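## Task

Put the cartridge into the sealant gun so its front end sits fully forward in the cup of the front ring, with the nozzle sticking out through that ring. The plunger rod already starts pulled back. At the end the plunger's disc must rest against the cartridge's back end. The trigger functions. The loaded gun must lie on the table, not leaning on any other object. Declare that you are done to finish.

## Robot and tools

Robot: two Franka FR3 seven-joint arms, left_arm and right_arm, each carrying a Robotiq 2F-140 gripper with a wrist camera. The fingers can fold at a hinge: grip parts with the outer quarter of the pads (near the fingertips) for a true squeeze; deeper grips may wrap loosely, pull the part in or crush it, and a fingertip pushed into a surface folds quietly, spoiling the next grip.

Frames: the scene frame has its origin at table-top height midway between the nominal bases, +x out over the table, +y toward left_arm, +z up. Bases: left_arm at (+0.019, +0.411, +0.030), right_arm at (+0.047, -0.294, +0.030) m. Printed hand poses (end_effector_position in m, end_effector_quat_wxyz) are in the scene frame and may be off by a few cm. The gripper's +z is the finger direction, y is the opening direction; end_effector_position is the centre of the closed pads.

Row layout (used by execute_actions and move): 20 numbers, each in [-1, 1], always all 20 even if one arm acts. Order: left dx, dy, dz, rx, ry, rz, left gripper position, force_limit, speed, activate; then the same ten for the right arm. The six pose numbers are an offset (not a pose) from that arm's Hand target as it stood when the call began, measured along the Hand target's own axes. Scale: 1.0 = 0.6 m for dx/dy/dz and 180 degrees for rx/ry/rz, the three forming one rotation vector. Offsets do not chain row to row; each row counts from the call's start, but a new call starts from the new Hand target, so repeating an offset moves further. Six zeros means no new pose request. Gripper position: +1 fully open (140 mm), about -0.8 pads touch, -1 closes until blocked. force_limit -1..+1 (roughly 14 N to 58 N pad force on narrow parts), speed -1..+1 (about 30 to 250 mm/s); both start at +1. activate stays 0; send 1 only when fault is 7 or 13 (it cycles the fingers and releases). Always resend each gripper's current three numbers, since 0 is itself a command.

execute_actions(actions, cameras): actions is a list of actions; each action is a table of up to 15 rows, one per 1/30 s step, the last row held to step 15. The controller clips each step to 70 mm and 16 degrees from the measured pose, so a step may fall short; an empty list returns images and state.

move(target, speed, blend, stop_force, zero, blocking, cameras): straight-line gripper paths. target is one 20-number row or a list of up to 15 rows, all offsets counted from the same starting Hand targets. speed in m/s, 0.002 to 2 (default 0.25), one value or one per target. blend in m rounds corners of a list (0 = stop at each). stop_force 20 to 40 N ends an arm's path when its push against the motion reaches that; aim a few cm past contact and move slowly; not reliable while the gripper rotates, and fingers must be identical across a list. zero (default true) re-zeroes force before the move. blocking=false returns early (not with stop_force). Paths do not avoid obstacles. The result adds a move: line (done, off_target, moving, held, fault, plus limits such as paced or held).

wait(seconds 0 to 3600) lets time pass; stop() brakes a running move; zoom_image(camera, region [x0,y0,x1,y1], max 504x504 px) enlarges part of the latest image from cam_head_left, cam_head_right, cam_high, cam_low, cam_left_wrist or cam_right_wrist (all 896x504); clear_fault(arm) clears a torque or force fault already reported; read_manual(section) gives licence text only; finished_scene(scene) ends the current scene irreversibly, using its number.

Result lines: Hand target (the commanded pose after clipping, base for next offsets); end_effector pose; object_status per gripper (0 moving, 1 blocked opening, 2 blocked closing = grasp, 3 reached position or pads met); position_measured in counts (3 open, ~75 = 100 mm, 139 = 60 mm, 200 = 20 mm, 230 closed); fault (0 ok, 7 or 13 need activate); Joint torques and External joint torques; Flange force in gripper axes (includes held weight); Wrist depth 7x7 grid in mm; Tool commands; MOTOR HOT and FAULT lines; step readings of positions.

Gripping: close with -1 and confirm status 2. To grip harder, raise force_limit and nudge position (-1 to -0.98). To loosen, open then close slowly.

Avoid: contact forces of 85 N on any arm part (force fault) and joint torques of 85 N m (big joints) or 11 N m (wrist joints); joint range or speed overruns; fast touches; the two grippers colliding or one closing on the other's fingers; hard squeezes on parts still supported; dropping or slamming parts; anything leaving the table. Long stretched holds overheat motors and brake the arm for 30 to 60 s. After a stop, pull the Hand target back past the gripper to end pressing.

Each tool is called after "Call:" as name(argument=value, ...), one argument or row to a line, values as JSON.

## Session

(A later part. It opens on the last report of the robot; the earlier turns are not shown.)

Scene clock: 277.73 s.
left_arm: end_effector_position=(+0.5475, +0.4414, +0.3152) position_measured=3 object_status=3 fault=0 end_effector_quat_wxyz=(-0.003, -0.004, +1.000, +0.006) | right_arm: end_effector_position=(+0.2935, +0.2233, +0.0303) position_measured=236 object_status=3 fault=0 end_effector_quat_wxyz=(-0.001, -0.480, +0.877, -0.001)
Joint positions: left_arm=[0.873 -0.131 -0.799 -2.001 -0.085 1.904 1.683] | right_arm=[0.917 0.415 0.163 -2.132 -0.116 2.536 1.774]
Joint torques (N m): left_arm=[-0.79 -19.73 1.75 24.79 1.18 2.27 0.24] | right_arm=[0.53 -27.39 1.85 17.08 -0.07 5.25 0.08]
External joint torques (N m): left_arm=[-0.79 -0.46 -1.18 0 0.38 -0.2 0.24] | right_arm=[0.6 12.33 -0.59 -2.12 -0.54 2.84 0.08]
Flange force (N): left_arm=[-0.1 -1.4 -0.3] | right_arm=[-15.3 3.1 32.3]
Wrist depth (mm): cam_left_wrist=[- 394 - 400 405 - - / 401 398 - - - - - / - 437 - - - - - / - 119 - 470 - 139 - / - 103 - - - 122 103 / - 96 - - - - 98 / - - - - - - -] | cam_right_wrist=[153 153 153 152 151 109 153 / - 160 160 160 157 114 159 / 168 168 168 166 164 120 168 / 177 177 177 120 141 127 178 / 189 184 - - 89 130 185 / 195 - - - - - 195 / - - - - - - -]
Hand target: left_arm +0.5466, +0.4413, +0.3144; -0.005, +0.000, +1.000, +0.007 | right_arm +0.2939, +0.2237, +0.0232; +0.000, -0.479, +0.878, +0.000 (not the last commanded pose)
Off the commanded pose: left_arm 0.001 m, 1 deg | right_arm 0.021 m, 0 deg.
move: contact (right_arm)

Call:
move(
  target=[
    [0,0,0,0,0,0,1,-1,1,0,0,0,-0.178,0,0,0,-1,-1,1,0],
    [0,0,0,0,0,0,1,-1,1,0,0.002,0.096,-0.178,0,0,0,0.175,-1,1,0],
  ],
  cameras=["cam_right_wrist"],
)

Scene clock: 286.13 s.
left_arm: end_effector_position=(+0.5475, +0.4414, +0.3152) position_measured=3 object_status=3 fault=0 end_effector_quat_wxyz=(-0.003, -0.004, +1.000, +0.006) | right_arm: end_effector_position=(+0.2448, +0.2548, +0.1312) position_measured=107 object_status=0 fault=0 end_effector_quat_wxyz=(+0.001, -0.480, +0.877, +0.002)
Joint positions: left_arm=[0.873 -0.131 -0.799 -2.001 -0.085 1.904 1.683] | right_arm=[0.979 0.249 0.207 -2.073 -0.067 2.32 1.838]
Joint torques (N m): left_arm=[-0.81 -19.76 1.74 24.76 1.2 2.28 0.25] | right_arm=[0.49 -34.56 2.23 20.83 0.25 2.14 0.19]
External joint torques (N m): left_arm=[-0.74 -0.61 -1.11 0.14 0.4 -0.16 0.25] | right_arm=[0.47 2.79 0.35 -1.31 -0.37 -0.3 0.19]
Flange force (N): left_arm=[0.1 -1.3 -0.6] | right_arm=[-2.8 1.9 4.9]
Wrist depth (mm): cam_left_wrist=[- 396 - - - - - / 392 413 - - - - - / - 443 - - - 441 - / - 120 - 446 - 140 - / - 103 - - 511 122 103 / - 96 - - - 545 98 / - - - - - - -] | cam_right_wrist=[244 243 241 203 243 244 244 / 255 255 253 210 255 255 257 / 268 268 267 223 268 268 263 / 277 278 134 236 277 277 242 / - - 295 254 - 109 - / - - 319 304 316 - - / - - 335 343 333 - -]
Hand target: left_arm +0.5466, +0.4413, +0.3144; -0.005, +0.000, +1.000, +0.007 | right_arm +0.2449, +0.2538, +0.1300; +0.000, -0.479, +0.878, +0.000
Off the commanded pose: left_arm 0.001 m, 1 deg | right_arm 0.001 m, 0 deg.
move: done

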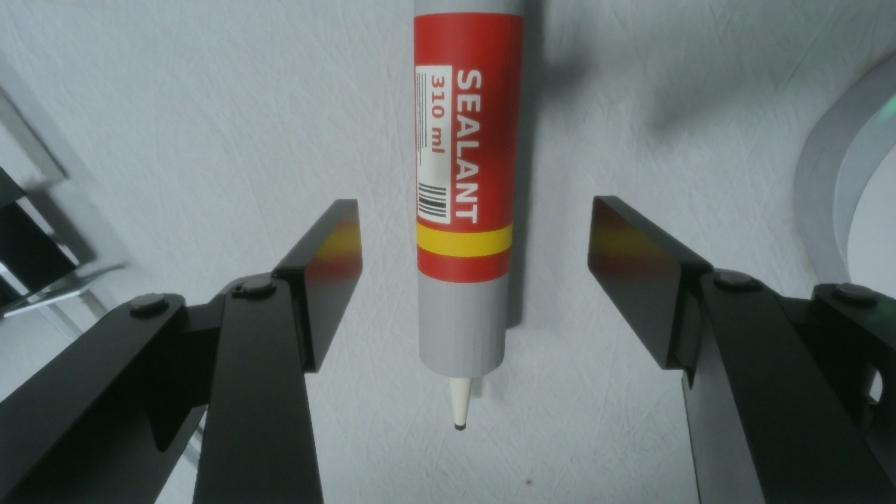

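Call:
move(
  target=[0,0,0,0,0,0,1,-1,1,0,0,0,0.121,0,0,0,0.175,-1,1,0],
  speed=0.1,
)

Call:
execute_actions(
  actions=[
    [[0,0,0,0,0,0,1,-1,1,0,0,0,0,0,0,0,-1,-0.02,-1,0]],
    [[0,0,0,0,0,0,1,-1,1,0,0,0,0,0,0,0,-1,-0.02,-1,0]],
    [[0,0,0,0,0,0,1,-1,1,0,0,0,0,0,0,0,-1,-0.02,-1,0]],
  ],
  cameras=["cam_right_wrist"],
)

Scene clock: 302.07 s.
left_arm: end_effector_position=(+0.5475, +0.4414, +0.3152) position_measured=3 object_status=3 fault=0 end_effector_quat_wxyz=(-0.003, -0.004, +1.000, +0.006) | right_arm: end_effector_position=(+0.2441, +0.2528, +0.0578) position_measured=107 object_status=3 fault=0 end_effector_quat_wxyz=(-0.002, -0.481, +0.877, -0.001)
Joint positions: left_arm=[0.873 -0.131 -0.799 -2.001 -0.085 1.904 1.683] | right_arm=[0.997 0.379 0.184 -2.1 -0.106 2.467 1.863]
Joint velocities: left_arm=[within noise] | right_arm=[0.002 0.001 -0.001 0 -0.001 0.004 0.001]
Joint torques (N m): left_arm=[-0.76 -19.79 1.73 24.78 1.2 2.27 0.22] | right_arm=[0.54 -37.2 2.61 18.66 0.19 2.62 0.13]
External joint torques (N m): left_arm=[-0.74 -0.68 -1.16 0.15 0.39 -0.18 0.22] | right_arm=[0.58 2.59 0.08 -1.69 -0.34 0.18 0.13]
Flange force (N): left_arm=[0.3 -1.4 -0.7] | right_arm=[0.5 1.1 6.0]
Wrist depth (mm): cam_left_wrist=[- 395 - - - - - / 401 420 - - - - - / 425 434 443 - - - - / - 120 - - 478 139 - / - 103 - - - 122 103 / - 96 - 530 - - 98 / - - - - - - -] | cam_right_wrist=[178 177 177 134 176 178 177 / 186 186 186 140 184 186 188 / 196 195 193 149 192 195 195 / 205 206 134 158 163 202 205 / - - 215 166 217 109 - / - - 230 174 230 - - / - - 245 201 244 - -]
Hand target: left_arm +0.5466, +0.4413, +0.3144; -0.005, +0.000, +1.000, +0.007 | right_arm +0.2448, +0.2538, +0.0574; +0.000, -0.479, +0.878, +0.000
Off the commanded pose: left_arm 0.001 m, 1 deg | right_arm 0.001 m, 0 deg.
move: done

Scene clock: 303.77 s.
left_arm: end_effector_position=(+0.5475, +0.4414, +0.3152) position_measured=3 object_status=3 fault=0 end_effector_quat_wxyz=(-0.003, -0.004, +1.000, +0.006) | right_arm: end_effector_position=(+0.2444, +0.2531, +0.0580) position_measured=160 object_status=2 fault=0 end_effector_quat_wxyz=(-0.001, -0.480, +0.877, +0.000)
Joint positions: left_arm=[0.873 -0.131 -0.799 -2.001 -0.085 1.904 1.683] | right_arm=[0.998 0.379 0.183 -2.1 -0.106 2.468 1.864]
Joint torques (N m): left_arm=[-0.77 -19.73 1.77 24.78 1.2 2.28 0.22] | right_arm=[0.53 -36.07 2.81 18.52 0.29 2.64 0.07]
External joint torques (N m): left_arm=[-0.65 -0.44 -1.03 0.08 0.4 -0.17 0.22] | right_arm=[0.45 3.53 0.21 -1.72 -0.23 0.21 0.07]
External joint torques at the end of the 1st action: left_arm=[-0.7 -0.62 -1.06 0.11 0.39 -0.17 0.23] | right_arm=[0.39 2.36 0.18 -1.44 -0.28 0.16 0.08]
External joint torques at the end of the 2nd action: left_arm=[-0.64 -0.53 -1.03 0.1 0.39 -0.19 0.23] | right_arm=[0.49 2.31 0.22 -1.45 -0.26 0.16 0.1]
Flange force (N): left_arm=[-0.4 -1.1 -0.5] | right_arm=[-1.4 1.3 7.7]
Flange force at the end of the 1st action (N): left_arm=[0.3 -1.2 -0.6] | right_arm=[0.2 0.8 5.3]
Flange force at the end of the 2nd action (N): left_arm=[-0.1 -1.1 -0.6] | right_arm=[0.3 1.0 5.3]
Wrist depth (mm): cam_left_wrist=[- 399 - - - 382 - / 404 407 - - - - - / - 427 - - - - - / - 131 - - - 139 - / - 103 - - - 122 103 / - 96 - - - - 98 / - 571 - - - - -] | cam_right_wrist=[179 178 179 134 176 177 178 / 186 186 186 141 185 186 186 / 195 196 195 149 191 196 195 / 206 205 201 157 156 204 208 / 217 84 89 164 166 - 215 / - - - 174 - - - / - - - - - - -]
Hand target: left_arm +0.5466, +0.4413, +0.3144; -0.005, +0.000, +1.000, +0.007 | right_arm +0.2448, +0.2538, +0.0574; +0.000, -0.479, +0.878, +0.000
Off the commanded pose: left_arm 0.001 m, 1 deg | right_arm 0.001 m, 0 deg.
Step readings (end_effector_position of left_arm | right_arm; steps 1 to 15: 1st action; 16 to 30: 2nd action; 31 to 45: 3rd action):
0: (+0.5475, +0.4414, +0.3152) | (+0.2441, +0.2528, +0.0578)
1: (+0.5475, +0.4414, +0.3152) | (+0.2442, +0.2528, +0.0578)
2: (+0.5475, +0.4414, +0.3152) | (+0.2442, +0.2528, +0.0578)
4: (+0.5475, +0.4414, +0.3152) | (+0.2442, +0.2529, +0.0578)
8: (+0.5475, +0.4414, +0.3152) | (+0.2442, +0.2529, +0.0579)
15: (+0.5475, +0.4414, +0.3152) | (+0.2442, +0.2529, +0.0579)
16: (+0.5475, +0.4414, +0.3152) | (+0.2442, +0.2529, +0.0579)
17: (+0.5475, +0.4414, +0.3152) | (+0.2442, +0.2529, +0.0579)
19: (+0.5475, +0.4414, +0.3152) | (+0.2442, +0.2529, +0.0579)
23: (+0.5475, +0.4414, +0.3152) | (+0.2443, +0.2529, +0.0578)
30: (+0.5475, +0.4414, +0.3152) | (+0.2443, +0.2529, +0.0578)
31: (+0.5475, +0.4414, +0.3152) | (+0.2443, +0.2529, +0.0578)
32: (+0.5475, +0.4414, +0.3152) | (+0.2444, +0.2529, +0.0578)
34: (+0.5475, +0.4414, +0.3152) | (+0.2444, +0.2530, +0.0579)
38: (+0.5475, +0.4414, +0.3152) | (+0.2444, +0.2531, +0.0580)
45: (+0.5475, +0.4414, +0.3152) | (+0.2444, +0.2531, +0.0580)

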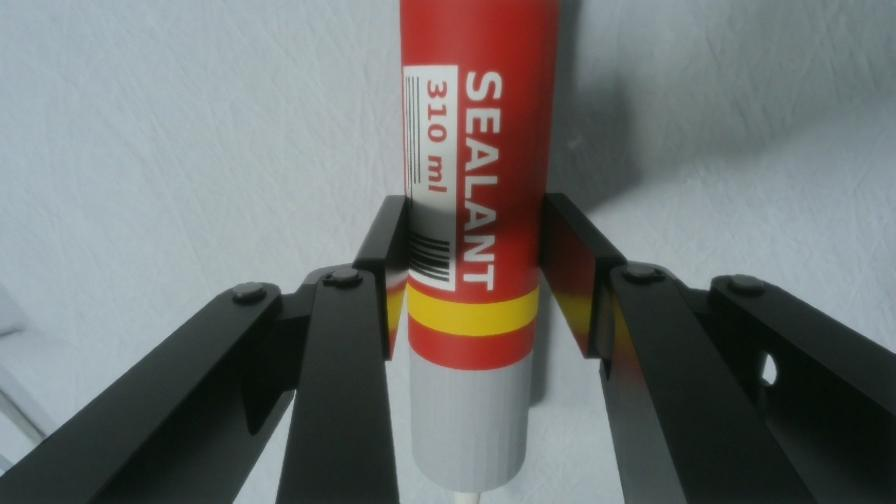

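Call:
move(
  target=[0,0,0,0,0,0,1,-1,1,0,0,0,-0.08,0,0,0,-1,-0.02,-1,0],
  speed=0.06,
  cameras=["cam_right_wrist","cam_high","cam_low"],
)

Call:
zoom_image(
  camera="cam_high",
  region=[440, 60, 660, 240],
)

Scene clock: 309.00 s.
left_arm: end_effector_position=(+0.5475, +0.4414, +0.3152) position_measured=3 object_status=3 fault=0 end_effector_quat_wxyz=(-0.003, -0.004, +1.000, +0.006) | right_arm: end_effector_position=(+0.2442, +0.2513, +0.1011) position_measured=160 object_status=2 fault=0 end_effector_quat_wxyz=(-0.003, -0.478, +0.878, -0.003)
Joint positions: left_arm=[0.873 -0.131 -0.799 -2.001 -0.085 1.904 1.683] | right_arm=[0.989 0.297 0.195 -2.089 -0.083 2.372 1.854]
Joint velocities: left_arm=[within noise] | right_arm=[0 0 -0.001 0 -0.002 -0.004 -0.003]
Joint torques (N m): left_arm=[-0.73 -19.78 1.71 24.8 1.2 2.27 0.2] | right_arm=[-0.33 -38.14 3.24 21.21 0.88 2.49 -0.32]
External joint torques (N m): left_arm=[-0.74 -0.65 -1.21 0.13 0.39 -0.17 0.2] | right_arm=[-0.28 0.13 1.17 -0.24 0.3 0.06 -0.32]
Flange force (N): left_arm=[0.1 -1.5 -0.6] | right_arm=[1.1 -0.6 -0.1]
Wrist depth (mm): cam_left_wrist=[- 403 - 410 - - - / 398 392 - - - - - / 453 432 - - - - - / - 120 - - - 139 - / - 103 - - - 122 103 / - 96 - - - - 98 / - - - - - 598 -] | cam_right_wrist=[218 217 218 135 215 217 217 / 229 228 228 141 225 227 228 / 239 240 238 149 236 238 233 / 252 251 246 156 155 248 253 / - 89 88 165 124 - 259 / - - - 174 - - - / - - - 184 - - -]
Hand target: left_arm +0.5466, +0.4413, +0.3144; -0.005, +0.000, +1.000, +0.007 | right_arm +0.2448, +0.2538, +0.1054; +0.000, -0.479, +0.878, +0.000
Off the commanded pose: left_arm 0.001 m, 1 deg | right_arm 0.005 m, 0 deg.
move: off_target (right_arm)
Images, in order (width x height): cam_high 896x504, cam_low 896x504, cam_right_wrist 896x504.

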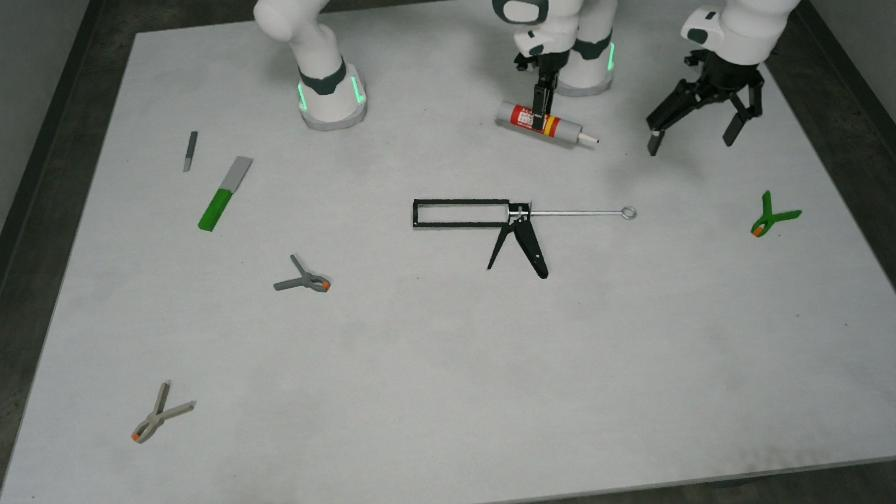

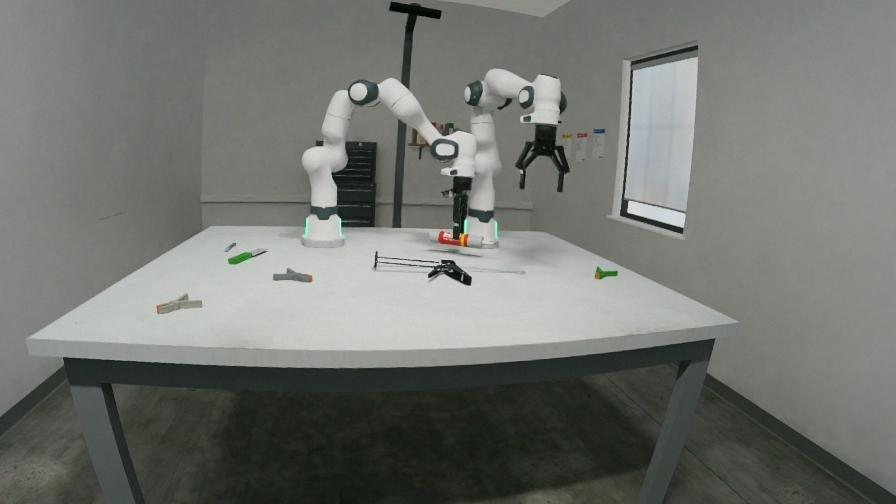

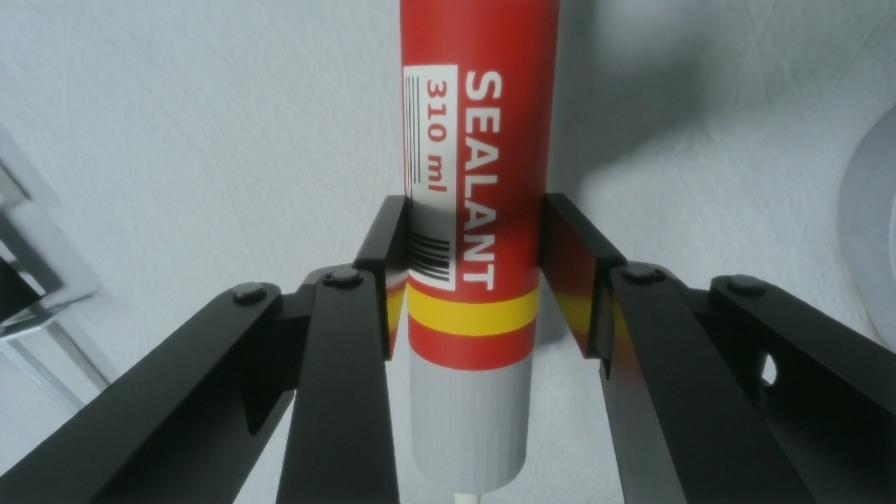

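Scaled by 2.291.

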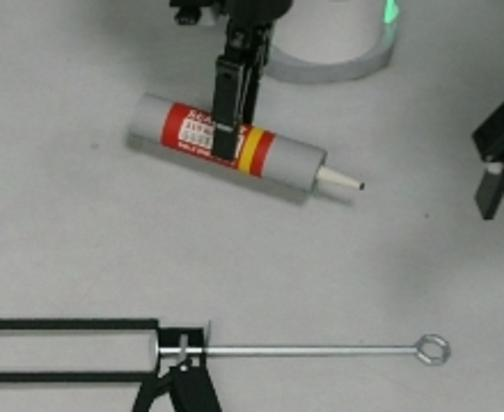

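Call:
move(
  target=[
    [0,0,0,0,0,0,1,-1,1,0,0,0,-0.125,0,0,0,-1,-0.02,-1,0],
    [0,0,0,0,0,0,1,-1,1,0,0.189,-0.230,-0.192,0,0,-0.556,-1,-0.02,-1,0],
  ],
  blend=0.03,
)

Call:
execute_actions(
  actions=[
    [[0,0,0,0,0,0,1,-1,1,0,0,0,0,0,0,0,-1,-0.02,-1,0]],
  ],
)

Scene clock: 344.20 s.
left_arm: end_effector_position=(+0.5475, +0.4414, +0.3152) position_measured=3 object_status=3 fault=0 end_effector_quat_wxyz=(-0.003, -0.004, +1.000, +0.006) | right_arm: end_effector_position=(+0.2993, +0.0824, +0.2173) position_measured=160 object_status=2 fault=0 end_effector_quat_wxyz=(+0.004, +0.980, -0.198, +0.000)
Joint positions: left_arm=[0.873 -0.131 -0.799 -2.001 -0.085 1.904 1.683] | right_arm=[0.983 -0.238 -0.045 -2.42 -0.015 2.175 -0.179]
Joint velocities: left_arm=[within noise] | right_arm=[0 0.001 0 0 0 0 -0.007]
Joint torques (N m): left_arm=[-0.75 -19.73 1.72 24.78 1.19 2.26 0.23] | right_arm=[0.61 -23.57 -0.04 23.23 0.83 2.61 -0.18]
External joint torques (N m): left_arm=[-0.84 -0.63 -1.29 0.14 0.37 -0.18 0.22] | right_arm=[0.54 -0.62 -0.21 -0.31 0.21 0.04 -0.18]
Flange force (N): left_arm=[0.0 -1.6 -0.6] | right_arm=[-0.5 2.7 -0.2]
Wrist depth (mm): cam_left_wrist=[- 382 - - - - - / 396 423 - - - - - / - 422 - 462 - - - / - 119 - - 483 140 - / - 103 - - - 122 103 / - 97 - - - - 98 / - - - 578 - - -] | cam_right_wrist=[319 320 321 135 323 326 325 / 331 331 335 141 333 335 337 / 351 352 344 149 351 381 360 / 369 365 - 156 145 - 375 / 387 89 89 165 124 - - / - - - 174 - - - / - - - - - - -]
Hand target: left_arm +0.5466, +0.4413, +0.3144; -0.005, +0.000, +1.000, +0.007 | right_arm +0.2997, +0.0839, +0.2206; +0.000, +0.981, -0.196, +0.000
Off the commanded pose: left_arm 0.001 m, 1 deg | right_arm 0.004 m, 0 deg.
move: off_target (right_arm)

Scene clock: 344.90 s.
left_arm: end_effector_position=(+0.5475, +0.4414, +0.3152) position_measured=3 object_status=3 fault=0 end_effector_quat_wxyz=(-0.003, -0.004, +1.000, +0.006) | right_arm: end_effector_position=(+0.2993, +0.0824, +0.2173) position_measured=160 object_status=2 fault=0 end_effector_quat_wxyz=(+0.004, +0.980, -0.197, +0.000)
Joint positions: left_arm=[0.873 -0.131 -0.799 -2.001 -0.085 1.904 1.683] | right_arm=[0.983 -0.238 -0.045 -2.42 -0.015 2.175 -0.181]
Joint torques (N m): left_arm=[-0.76 -19.73 1.74 24.72 1.21 2.26 0.25] | right_arm=[0.23 -23.56 0.28 23.24 0.88 2.63 -0.24]
External joint torques (N m): left_arm=[-0.84 -0.64 -1.26 0.09 0.4 -0.19 0.25] | right_arm=[0.21 -0.53 0.17 -0.31 0.26 0.05 -0.24]
Flange force (N): left_arm=[0.2 -1.5 -0.6] | right_arm=[-0.5 2.5 -0.1]
Wrist depth (mm): cam_left_wrist=[405 386 - - - - - / 396 412 - - - - - / - 427 - - - - - / - 120 - - - 140 - / - 103 - - - 122 103 / - 103 - - - - 98 / - - - - - - -] | cam_right_wrist=[318 320 317 134 317 323 325 / 331 334 334 141 330 337 341 / 350 349 349 149 347 354 - / - 372 360 157 144 370 376 / 387 84 88 164 145 - 391 / - - - 174 - - - / - - - - - - -]
Hand target: left_arm +0.5466, +0.4413, +0.3144; -0.005, +0.000, +1.000, +0.007 | right_arm +0.2997, +0.0839, +0.2206; +0.000, +0.981, -0.196, +0.000
Off the commanded pose: left_arm 0.001 m, 1 deg | right_arm 0.004 m, 0 deg.
Step readings (end_effector_position of left_arm | right_arm):
0: (+0.5475, +0.4414, +0.3152) | (+0.2993, +0.0824, +0.2173)
1: (+0.5475, +0.4414, +0.3152) | (+0.2993, +0.0824, +0.2173)
2: (+0.5475, +0.4414, +0.3152) | (+0.2993, +0.0824, +0.2173)
4: (+0.5475, +0.4414, +0.3152) | (+0.2993, +0.0824, +0.2173)
8: (+0.5475, +0.4414, +0.3152) | (+0.2993, +0.0824, +0.2173)
15: (+0.5475, +0.4414, +0.3152) | (+0.2993, +0.0824, +0.2173)

Call:
move(
  target=[0.244,-0.312,0.217,0.25,0,0,1,-1,1,0,0.292,-0.006,0.067,0,0,-0.598,-1,-0.02,-1,0],
  cameras=["all"],
)

Scene clock: 357.47 s.
left_arm: end_effector_position=(+0.3982, +0.2558, +0.1840) position_measured=3 object_status=3 fault=0 end_effector_quat_wxyz=(-0.007, -0.002, +0.927, -0.376) | right_arm: end_effector_position=(+0.4608, +0.0191, +0.1783) position_measured=160 object_status=2 fault=0 end_effector_quat_wxyz=(+0.001, +0.738, +0.675, -0.002)
Joint positions: left_arm=[0.554 -0.271 -0.476 -2.66 -1.017 1.998 2.332] | right_arm=[1.144 0.006 -0.54 -2.257 0.001 2.258 -2.405]
Joint velocities: left_arm=[within noise] | right_arm=[-0.001 0.001 0 0.001 0 0 -0.005]
Joint torques (N m): left_arm=[-0.62 -16.24 1.94 18.99 -0.66 0.84 0.15] | right_arm=[-0.33 -26.72 0.1 23.22 1 2.61 -0.33]
External joint torques (N m): left_arm=[-0.6 -0.4 -1.01 -0.72 -0.44 0.32 0.22] | right_arm=[-0.33 0.28 0.19 0.42 0.28 0.05 -0.33]
Flange force (N): left_arm=[3.1 -1.6 3.9] | right_arm=[1.8 3.1 0.7]
Wrist depth (mm): cam_left_wrist=[1593 - - - - 239 212 / 1614 - - - - - - / 252 283 465 - - 250 209 / 254 120 271 388 325 140 207 / - 103 - 370 337 122 103 / - 97 752 - 359 - 98 / - 1807 718 - - 303 -] | cam_right_wrist=[287 281 285 134 278 277 284 / 300 302 299 141 147 294 297 / 317 - - 149 151 313 314 / - 336 328 157 155 327 329 / 352 84 89 164 124 - 345 / - - - 173 - - - / - - - - - - -]
Hand target: left_arm +0.3987, +0.2560, +0.1833; -0.005, -0.001, +0.926, -0.377 | right_arm +0.4628, +0.0197, +0.1803; +0.000, +0.737, +0.676, +0.000
Off the commanded pose: left_arm 0.001 m, 0 deg | right_arm 0.003 m, 0 deg.
move: done

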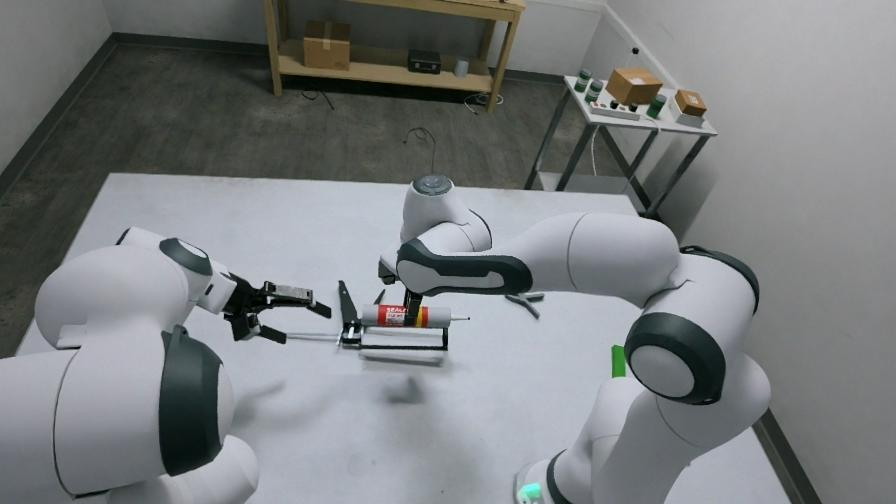

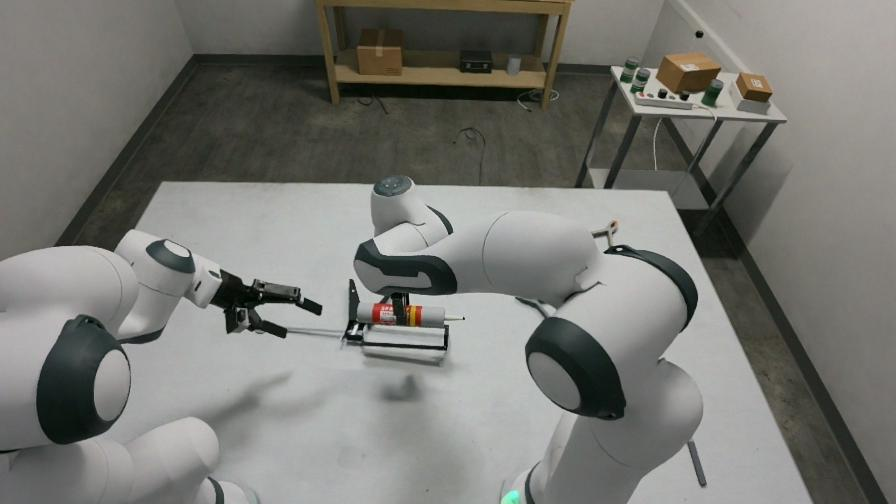

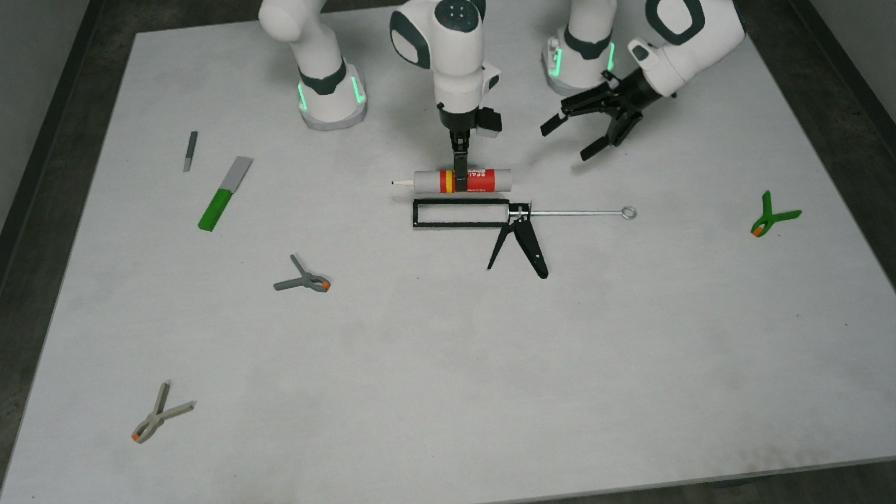

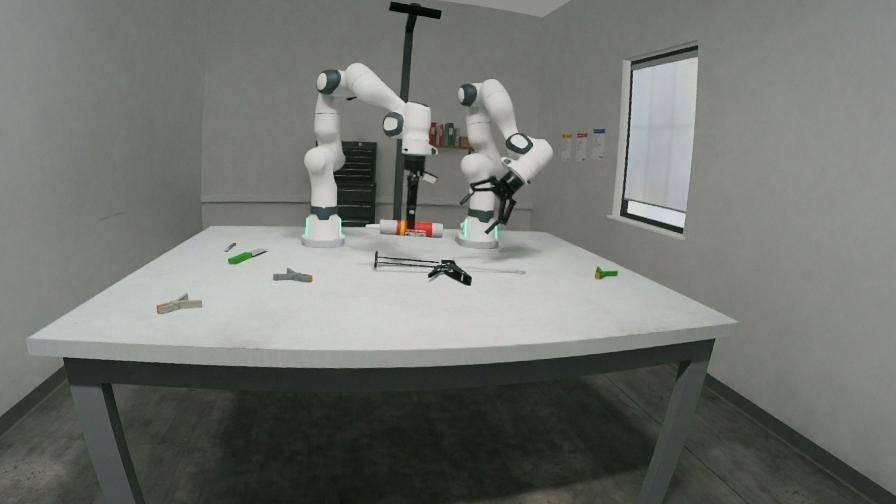

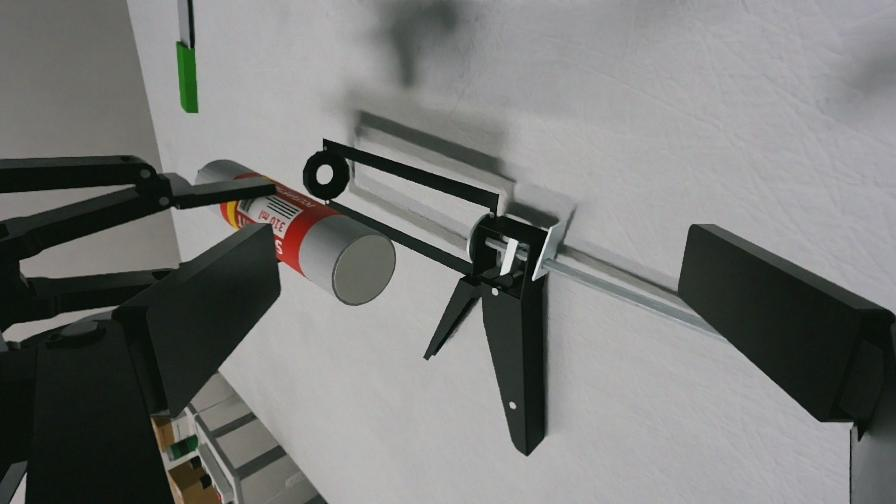

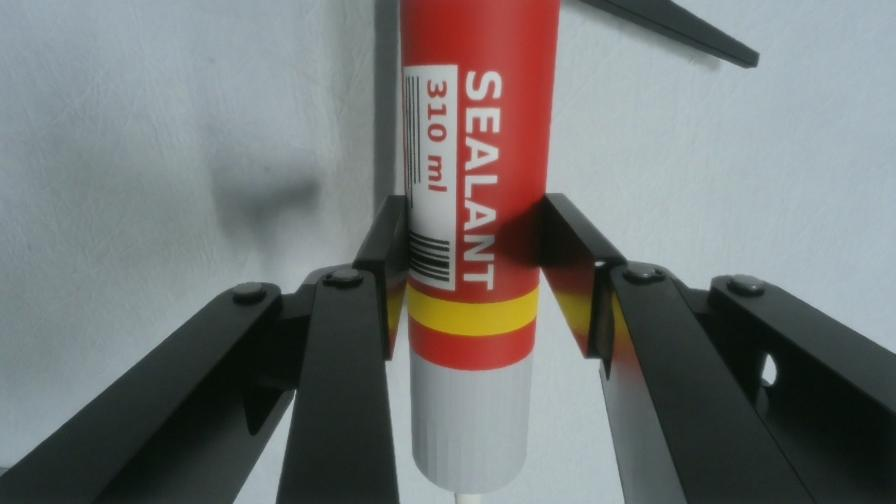

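Call:
zoom_image(
  camera="cam_right_wrist",
  region=[200, 0, 700, 504],
)

Call:
zoom_image(
  camera="cam_left_wrist",
  region=[170, 90, 600, 330],
)

Scaled by 1.000.

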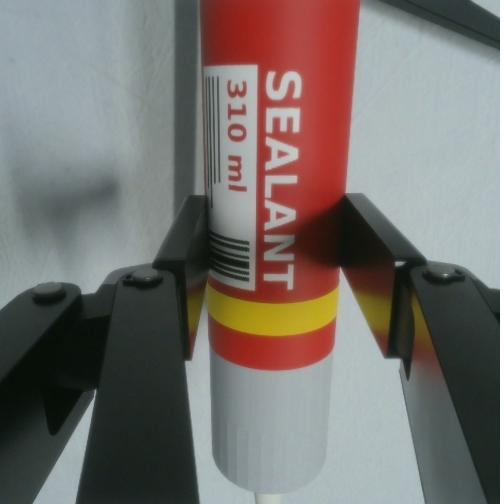

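Scaled by 1.172.

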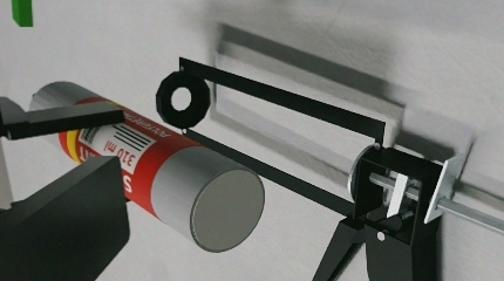

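Call:
move(
  target=[0,0,0,0,0,0,1,-1,1,0,0,0.006,0.08,0,0,0,-1,-0.02,-1,0],
  cameras=["cam_left_wrist","cam_right_wrist","cam_low","cam_high"],
  speed=0.12,
)

Call:
zoom_image(
  camera="cam_high",
  region=[380, 140, 580, 260],
)

Call:
zoom_image(
  camera="cam_low",
  region=[350, 210, 500, 300],
)

Call:
zoom_image(
  camera="cam_left_wrist",
  region=[230, 80, 590, 340],
)

Scene clock: 410.07 s.
left_arm: end_effector_position=(+0.3982, +0.2558, +0.1840) position_measured=3 object_status=3 fault=0 end_effector_quat_wxyz=(-0.007, -0.002, +0.927, -0.376) | right_arm: end_effector_position=(+0.4633, +0.0167, +0.1302) position_measured=160 object_status=2 fault=0 end_effector_quat_wxyz=(+0.000, +0.739, +0.674, -0.005)
Joint positions: left_arm=[0.554 -0.271 -0.476 -2.66 -1.017 1.998 2.332] | right_arm=[1.133 0.103 -0.538 -2.29 0.073 2.367 -2.462]
Joint velocities: left_arm=[within noise] | right_arm=[0 0.001 0 -0.001 0.001 0.001 -0.007]
Joint torques (N m): left_arm=[-0.61 -16.26 1.89 18.95 -0.66 0.86 0.21] | right_arm=[-0.12 -28.68 -0.93 21.78 0.95 3.02 -0.18]
External joint torques (N m): left_arm=[-0.6 -0.43 -1.07 -0.77 -0.44 0.34 0.28] | right_arm=[-0.14 0.42 0.58 0.07 0.3 0.46 -0.18]
Flange force (N): left_arm=[3.3 -1.6 4.0] | right_arm=[1.4 1.7 2.8]
Wrist depth (mm): cam_left_wrist=[1670 781 - - - - - / 1693 - - - - 251 - / 247 289 345 - - - - / 252 130 329 316 323 140 229 / - 103 - 365 340 122 103 / - 97 - - 354 - 98 / - 1742 - 518 - - -] | cam_right_wrist=[243 244 242 135 147 211 236 / 256 255 259 141 250 252 250 / 270 262 268 149 260 263 262 / 285 284 277 157 145 276 278 / 297 89 89 165 164 - - / - - - 174 - - - / - - - 184 - - -]
Hand target: left_arm +0.3987, +0.2560, +0.1833; -0.005, -0.001, +0.926, -0.377 | right_arm +0.4664, +0.0194, +0.1323; +0.000, +0.737, +0.676, +0.000
Off the commanded pose: left_arm 0.001 m, 0 deg | right_arm 0.005 m, 1 deg.
move: off_target (right_arm)
Images, in order (width x height): cam_high 896x504, cam_low 896x504, cam_left_wrist 896x504, cam_right_wrist 896x504.

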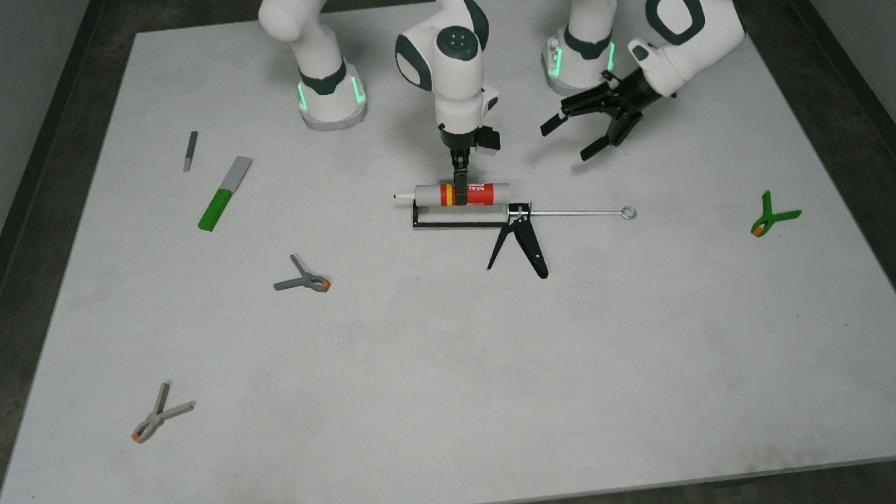

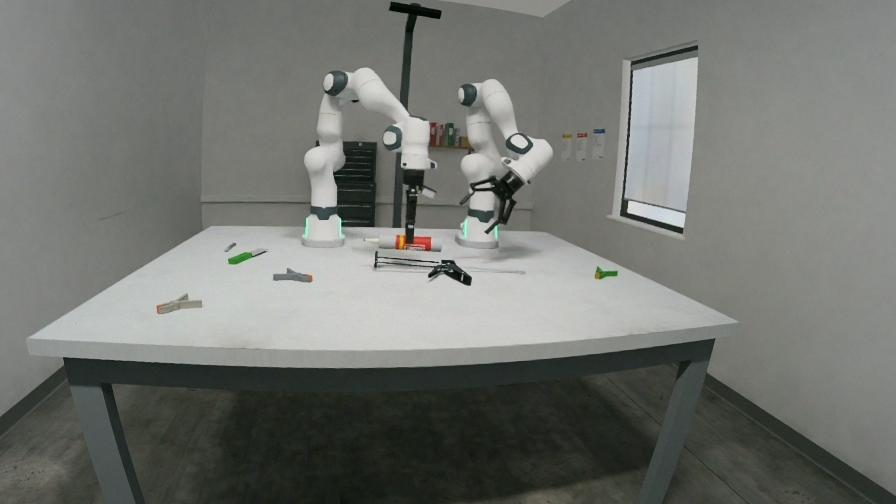

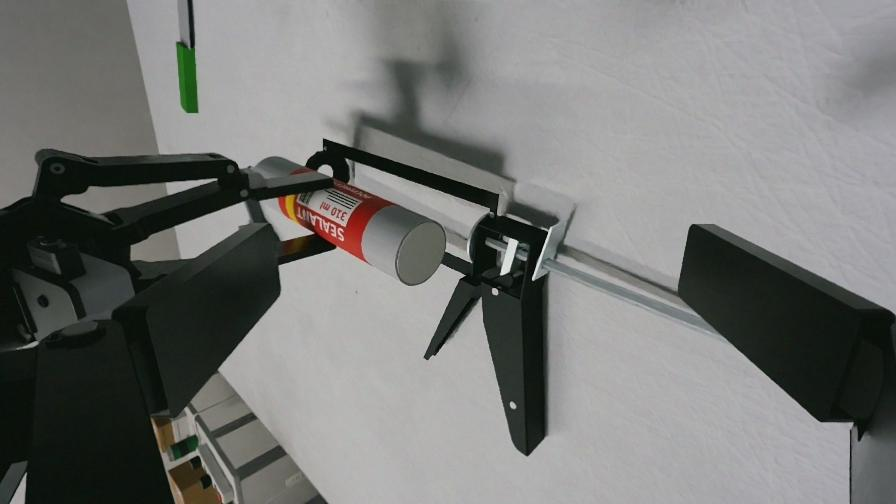

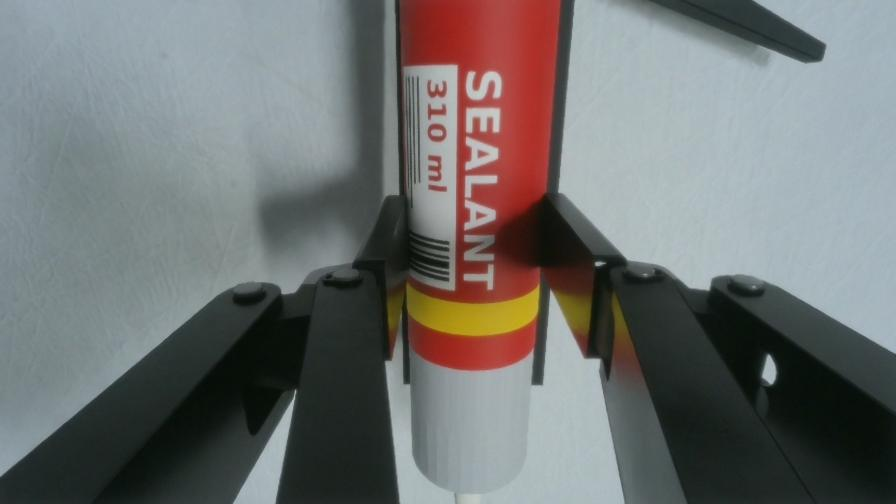

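Scaled by 2.520.

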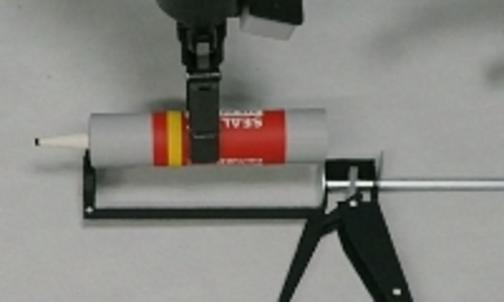

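Scaled by 3.360.

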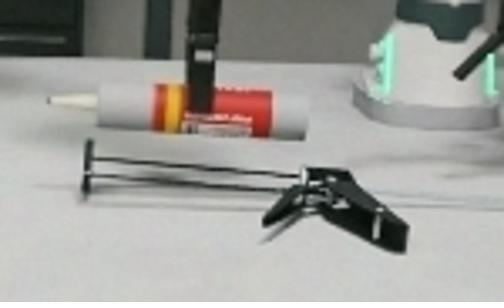

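Scaled by 1.400.

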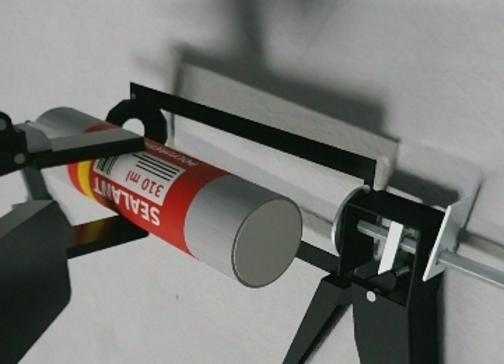

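Call:
move(
  target=[
    [0,0,0,0,0,0,1,-1,1,0,0.073,0.010,-0.043,0,0.1111,0,-1,-0.02,-1,0],
    [0,0,0,0,0,0,1,-1,1,0,0.067,0.010,0.024,0,0.1111,0,-1,-0.02,-1,0],
  ],
  cameras=["cam_left_wrist","cam_right_wrist","cam_low","cam_high"],
  speed=0.12,
  blend=0.01,
)

Call:
zoom_image(
  camera="cam_high",
  region=[380, 140, 580, 260],
)

Call:
zoom_image(
  camera="cam_low",
  region=[350, 210, 500, 300],
)

Call:
zoom_image(
  camera="cam_left_wrist",
  region=[230, 80, 590, 340],
)

Scene clock: 464.50 s.
left_arm: end_effector_position=(+0.3982, +0.2558, +0.1840) position_measured=3 object_status=3 fault=0 end_effector_quat_wxyz=(-0.007, -0.002, +0.927, -0.376) | right_arm: end_effector_position=(+0.4720, +0.0570, +0.1146) position_measured=160 object_status=2 fault=0 end_effector_quat_wxyz=(-0.118, +0.728, +0.664, +0.121)
Joint positions: left_arm=[0.554 -0.271 -0.476 -2.66 -1.017 1.998 2.332] | right_arm=[1.04 0.109 -0.465 -2.402 0.666 2.625 -2.988]
Joint velocities: left_arm=[within noise] | right_arm=[-0.001 0 0.001 0 0.002 0.001 -0.007]
Joint torques (N m): left_arm=[-0.6 -16.22 1.88 18.93 -0.65 0.83 0.14] | right_arm=[-0.27 -29.55 -0.62 20.82 0.49 2.99 -0.23]
External joint torques (N m): left_arm=[-0.56 -0.38 -1.06 -0.76 -0.43 0.32 0.22] | right_arm=[-0.4 -0.49 0.68 0.12 0.34 0.52 -0.24]
Flange force (N): left_arm=[3.1 -1.6 3.9] | right_arm=[-1.4 -0.7 2.2]
Wrist depth (mm): cam_left_wrist=[1542 - - - - - - / - - - - - 250 - / 255 282 327 - - - - / 260 131 328 283 319 139 221 / - 103 - 347 354 121 103 / - 103 - - 361 - 98 / - 1717 - - - - -] | cam_right_wrist=[262 260 258 135 221 223 251 / 261 261 259 141 224 252 252 / 264 261 261 149 224 235 253 / 263 262 259 157 154 255 252 / 263 89 89 164 164 - 254 / - - - 174 - - - / - - - 185 227 - -]
Hand target: left_arm +0.3987, +0.2560, +0.1833; -0.005, -0.001, +0.926, -0.377 | right_arm +0.4758, +0.0589, +0.1179; -0.117, +0.726, +0.665, +0.128
Off the commanded pose: left_arm 0.001 m, 0 deg | right_arm 0.005 m, 1 deg.
joint sent to its limit (right arm) — joint 7 (wrist roll), lower limit. The joint targets still meet the commanded pose.
move: off_target (right_arm)
Images, in order (width x height): cam_high 896x504, cam_low 896x504, cam_left_wrist 896x504, cam_right_wrist 896x504.

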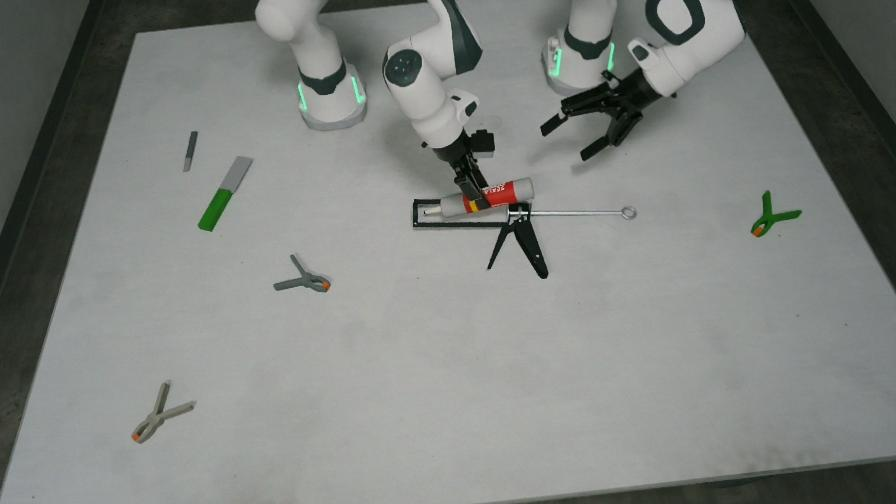

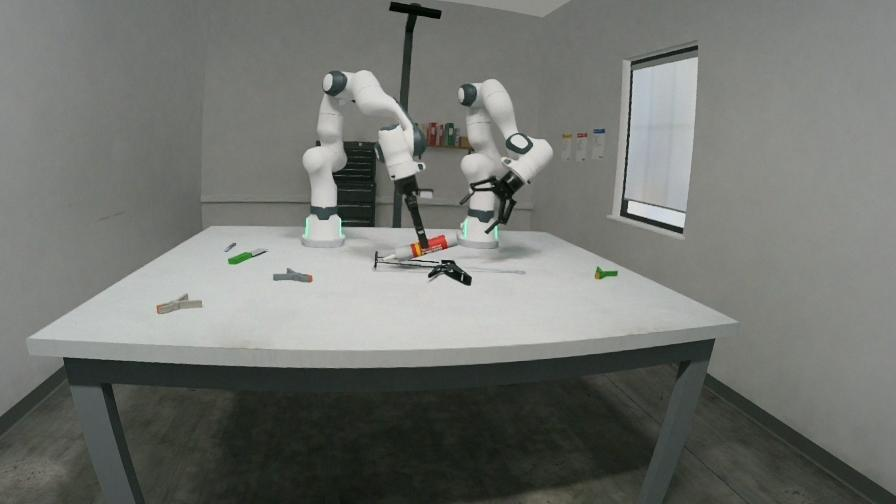

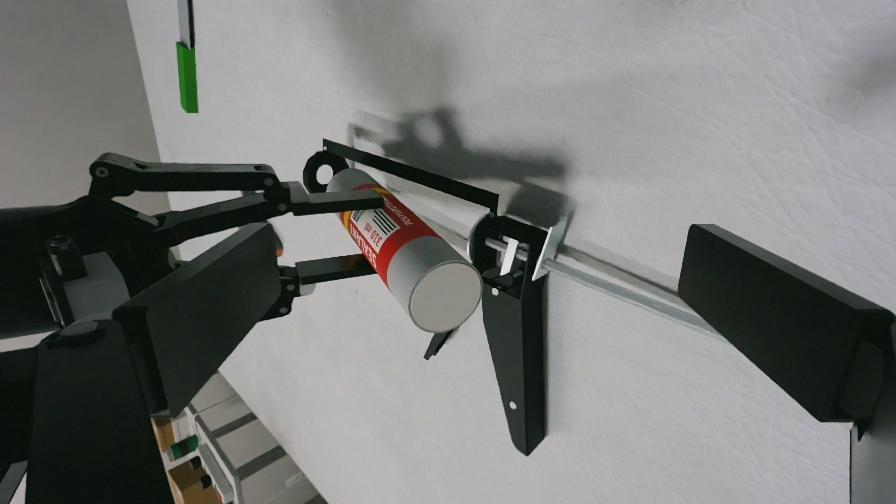

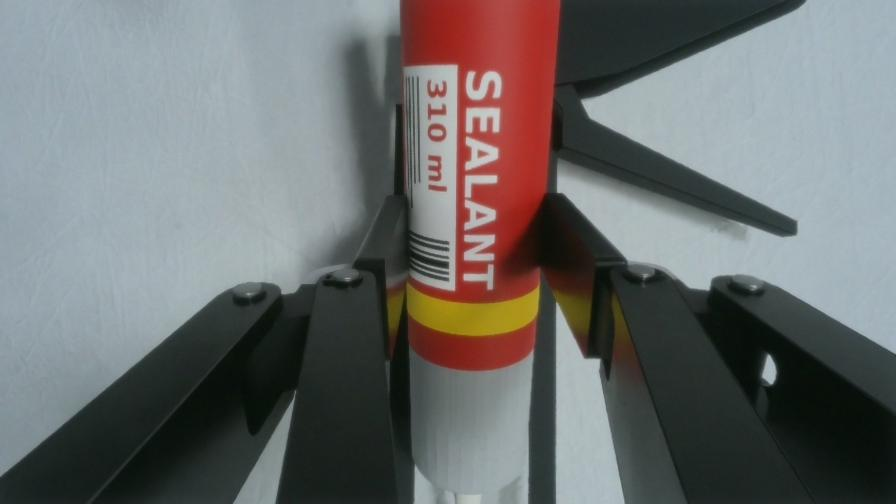

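Scaled by 2.520.

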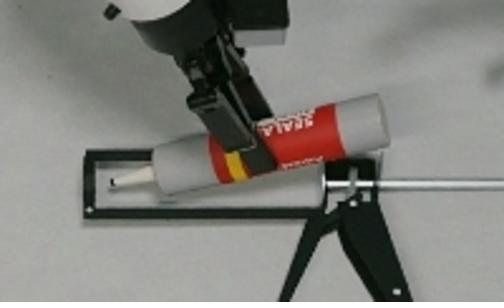

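Scaled by 3.360.

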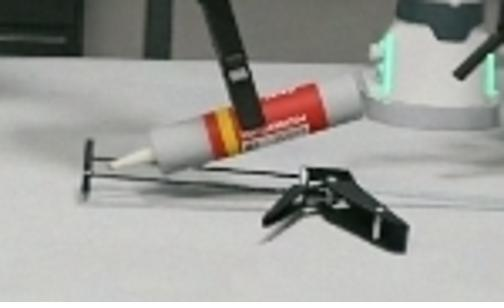

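Scaled by 1.400.

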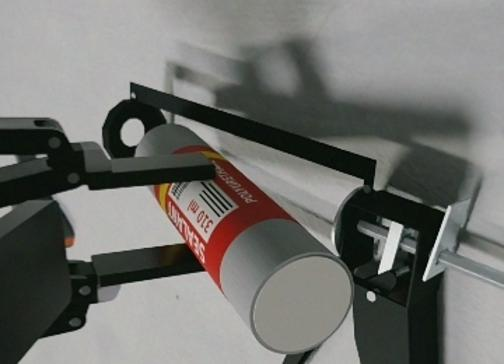

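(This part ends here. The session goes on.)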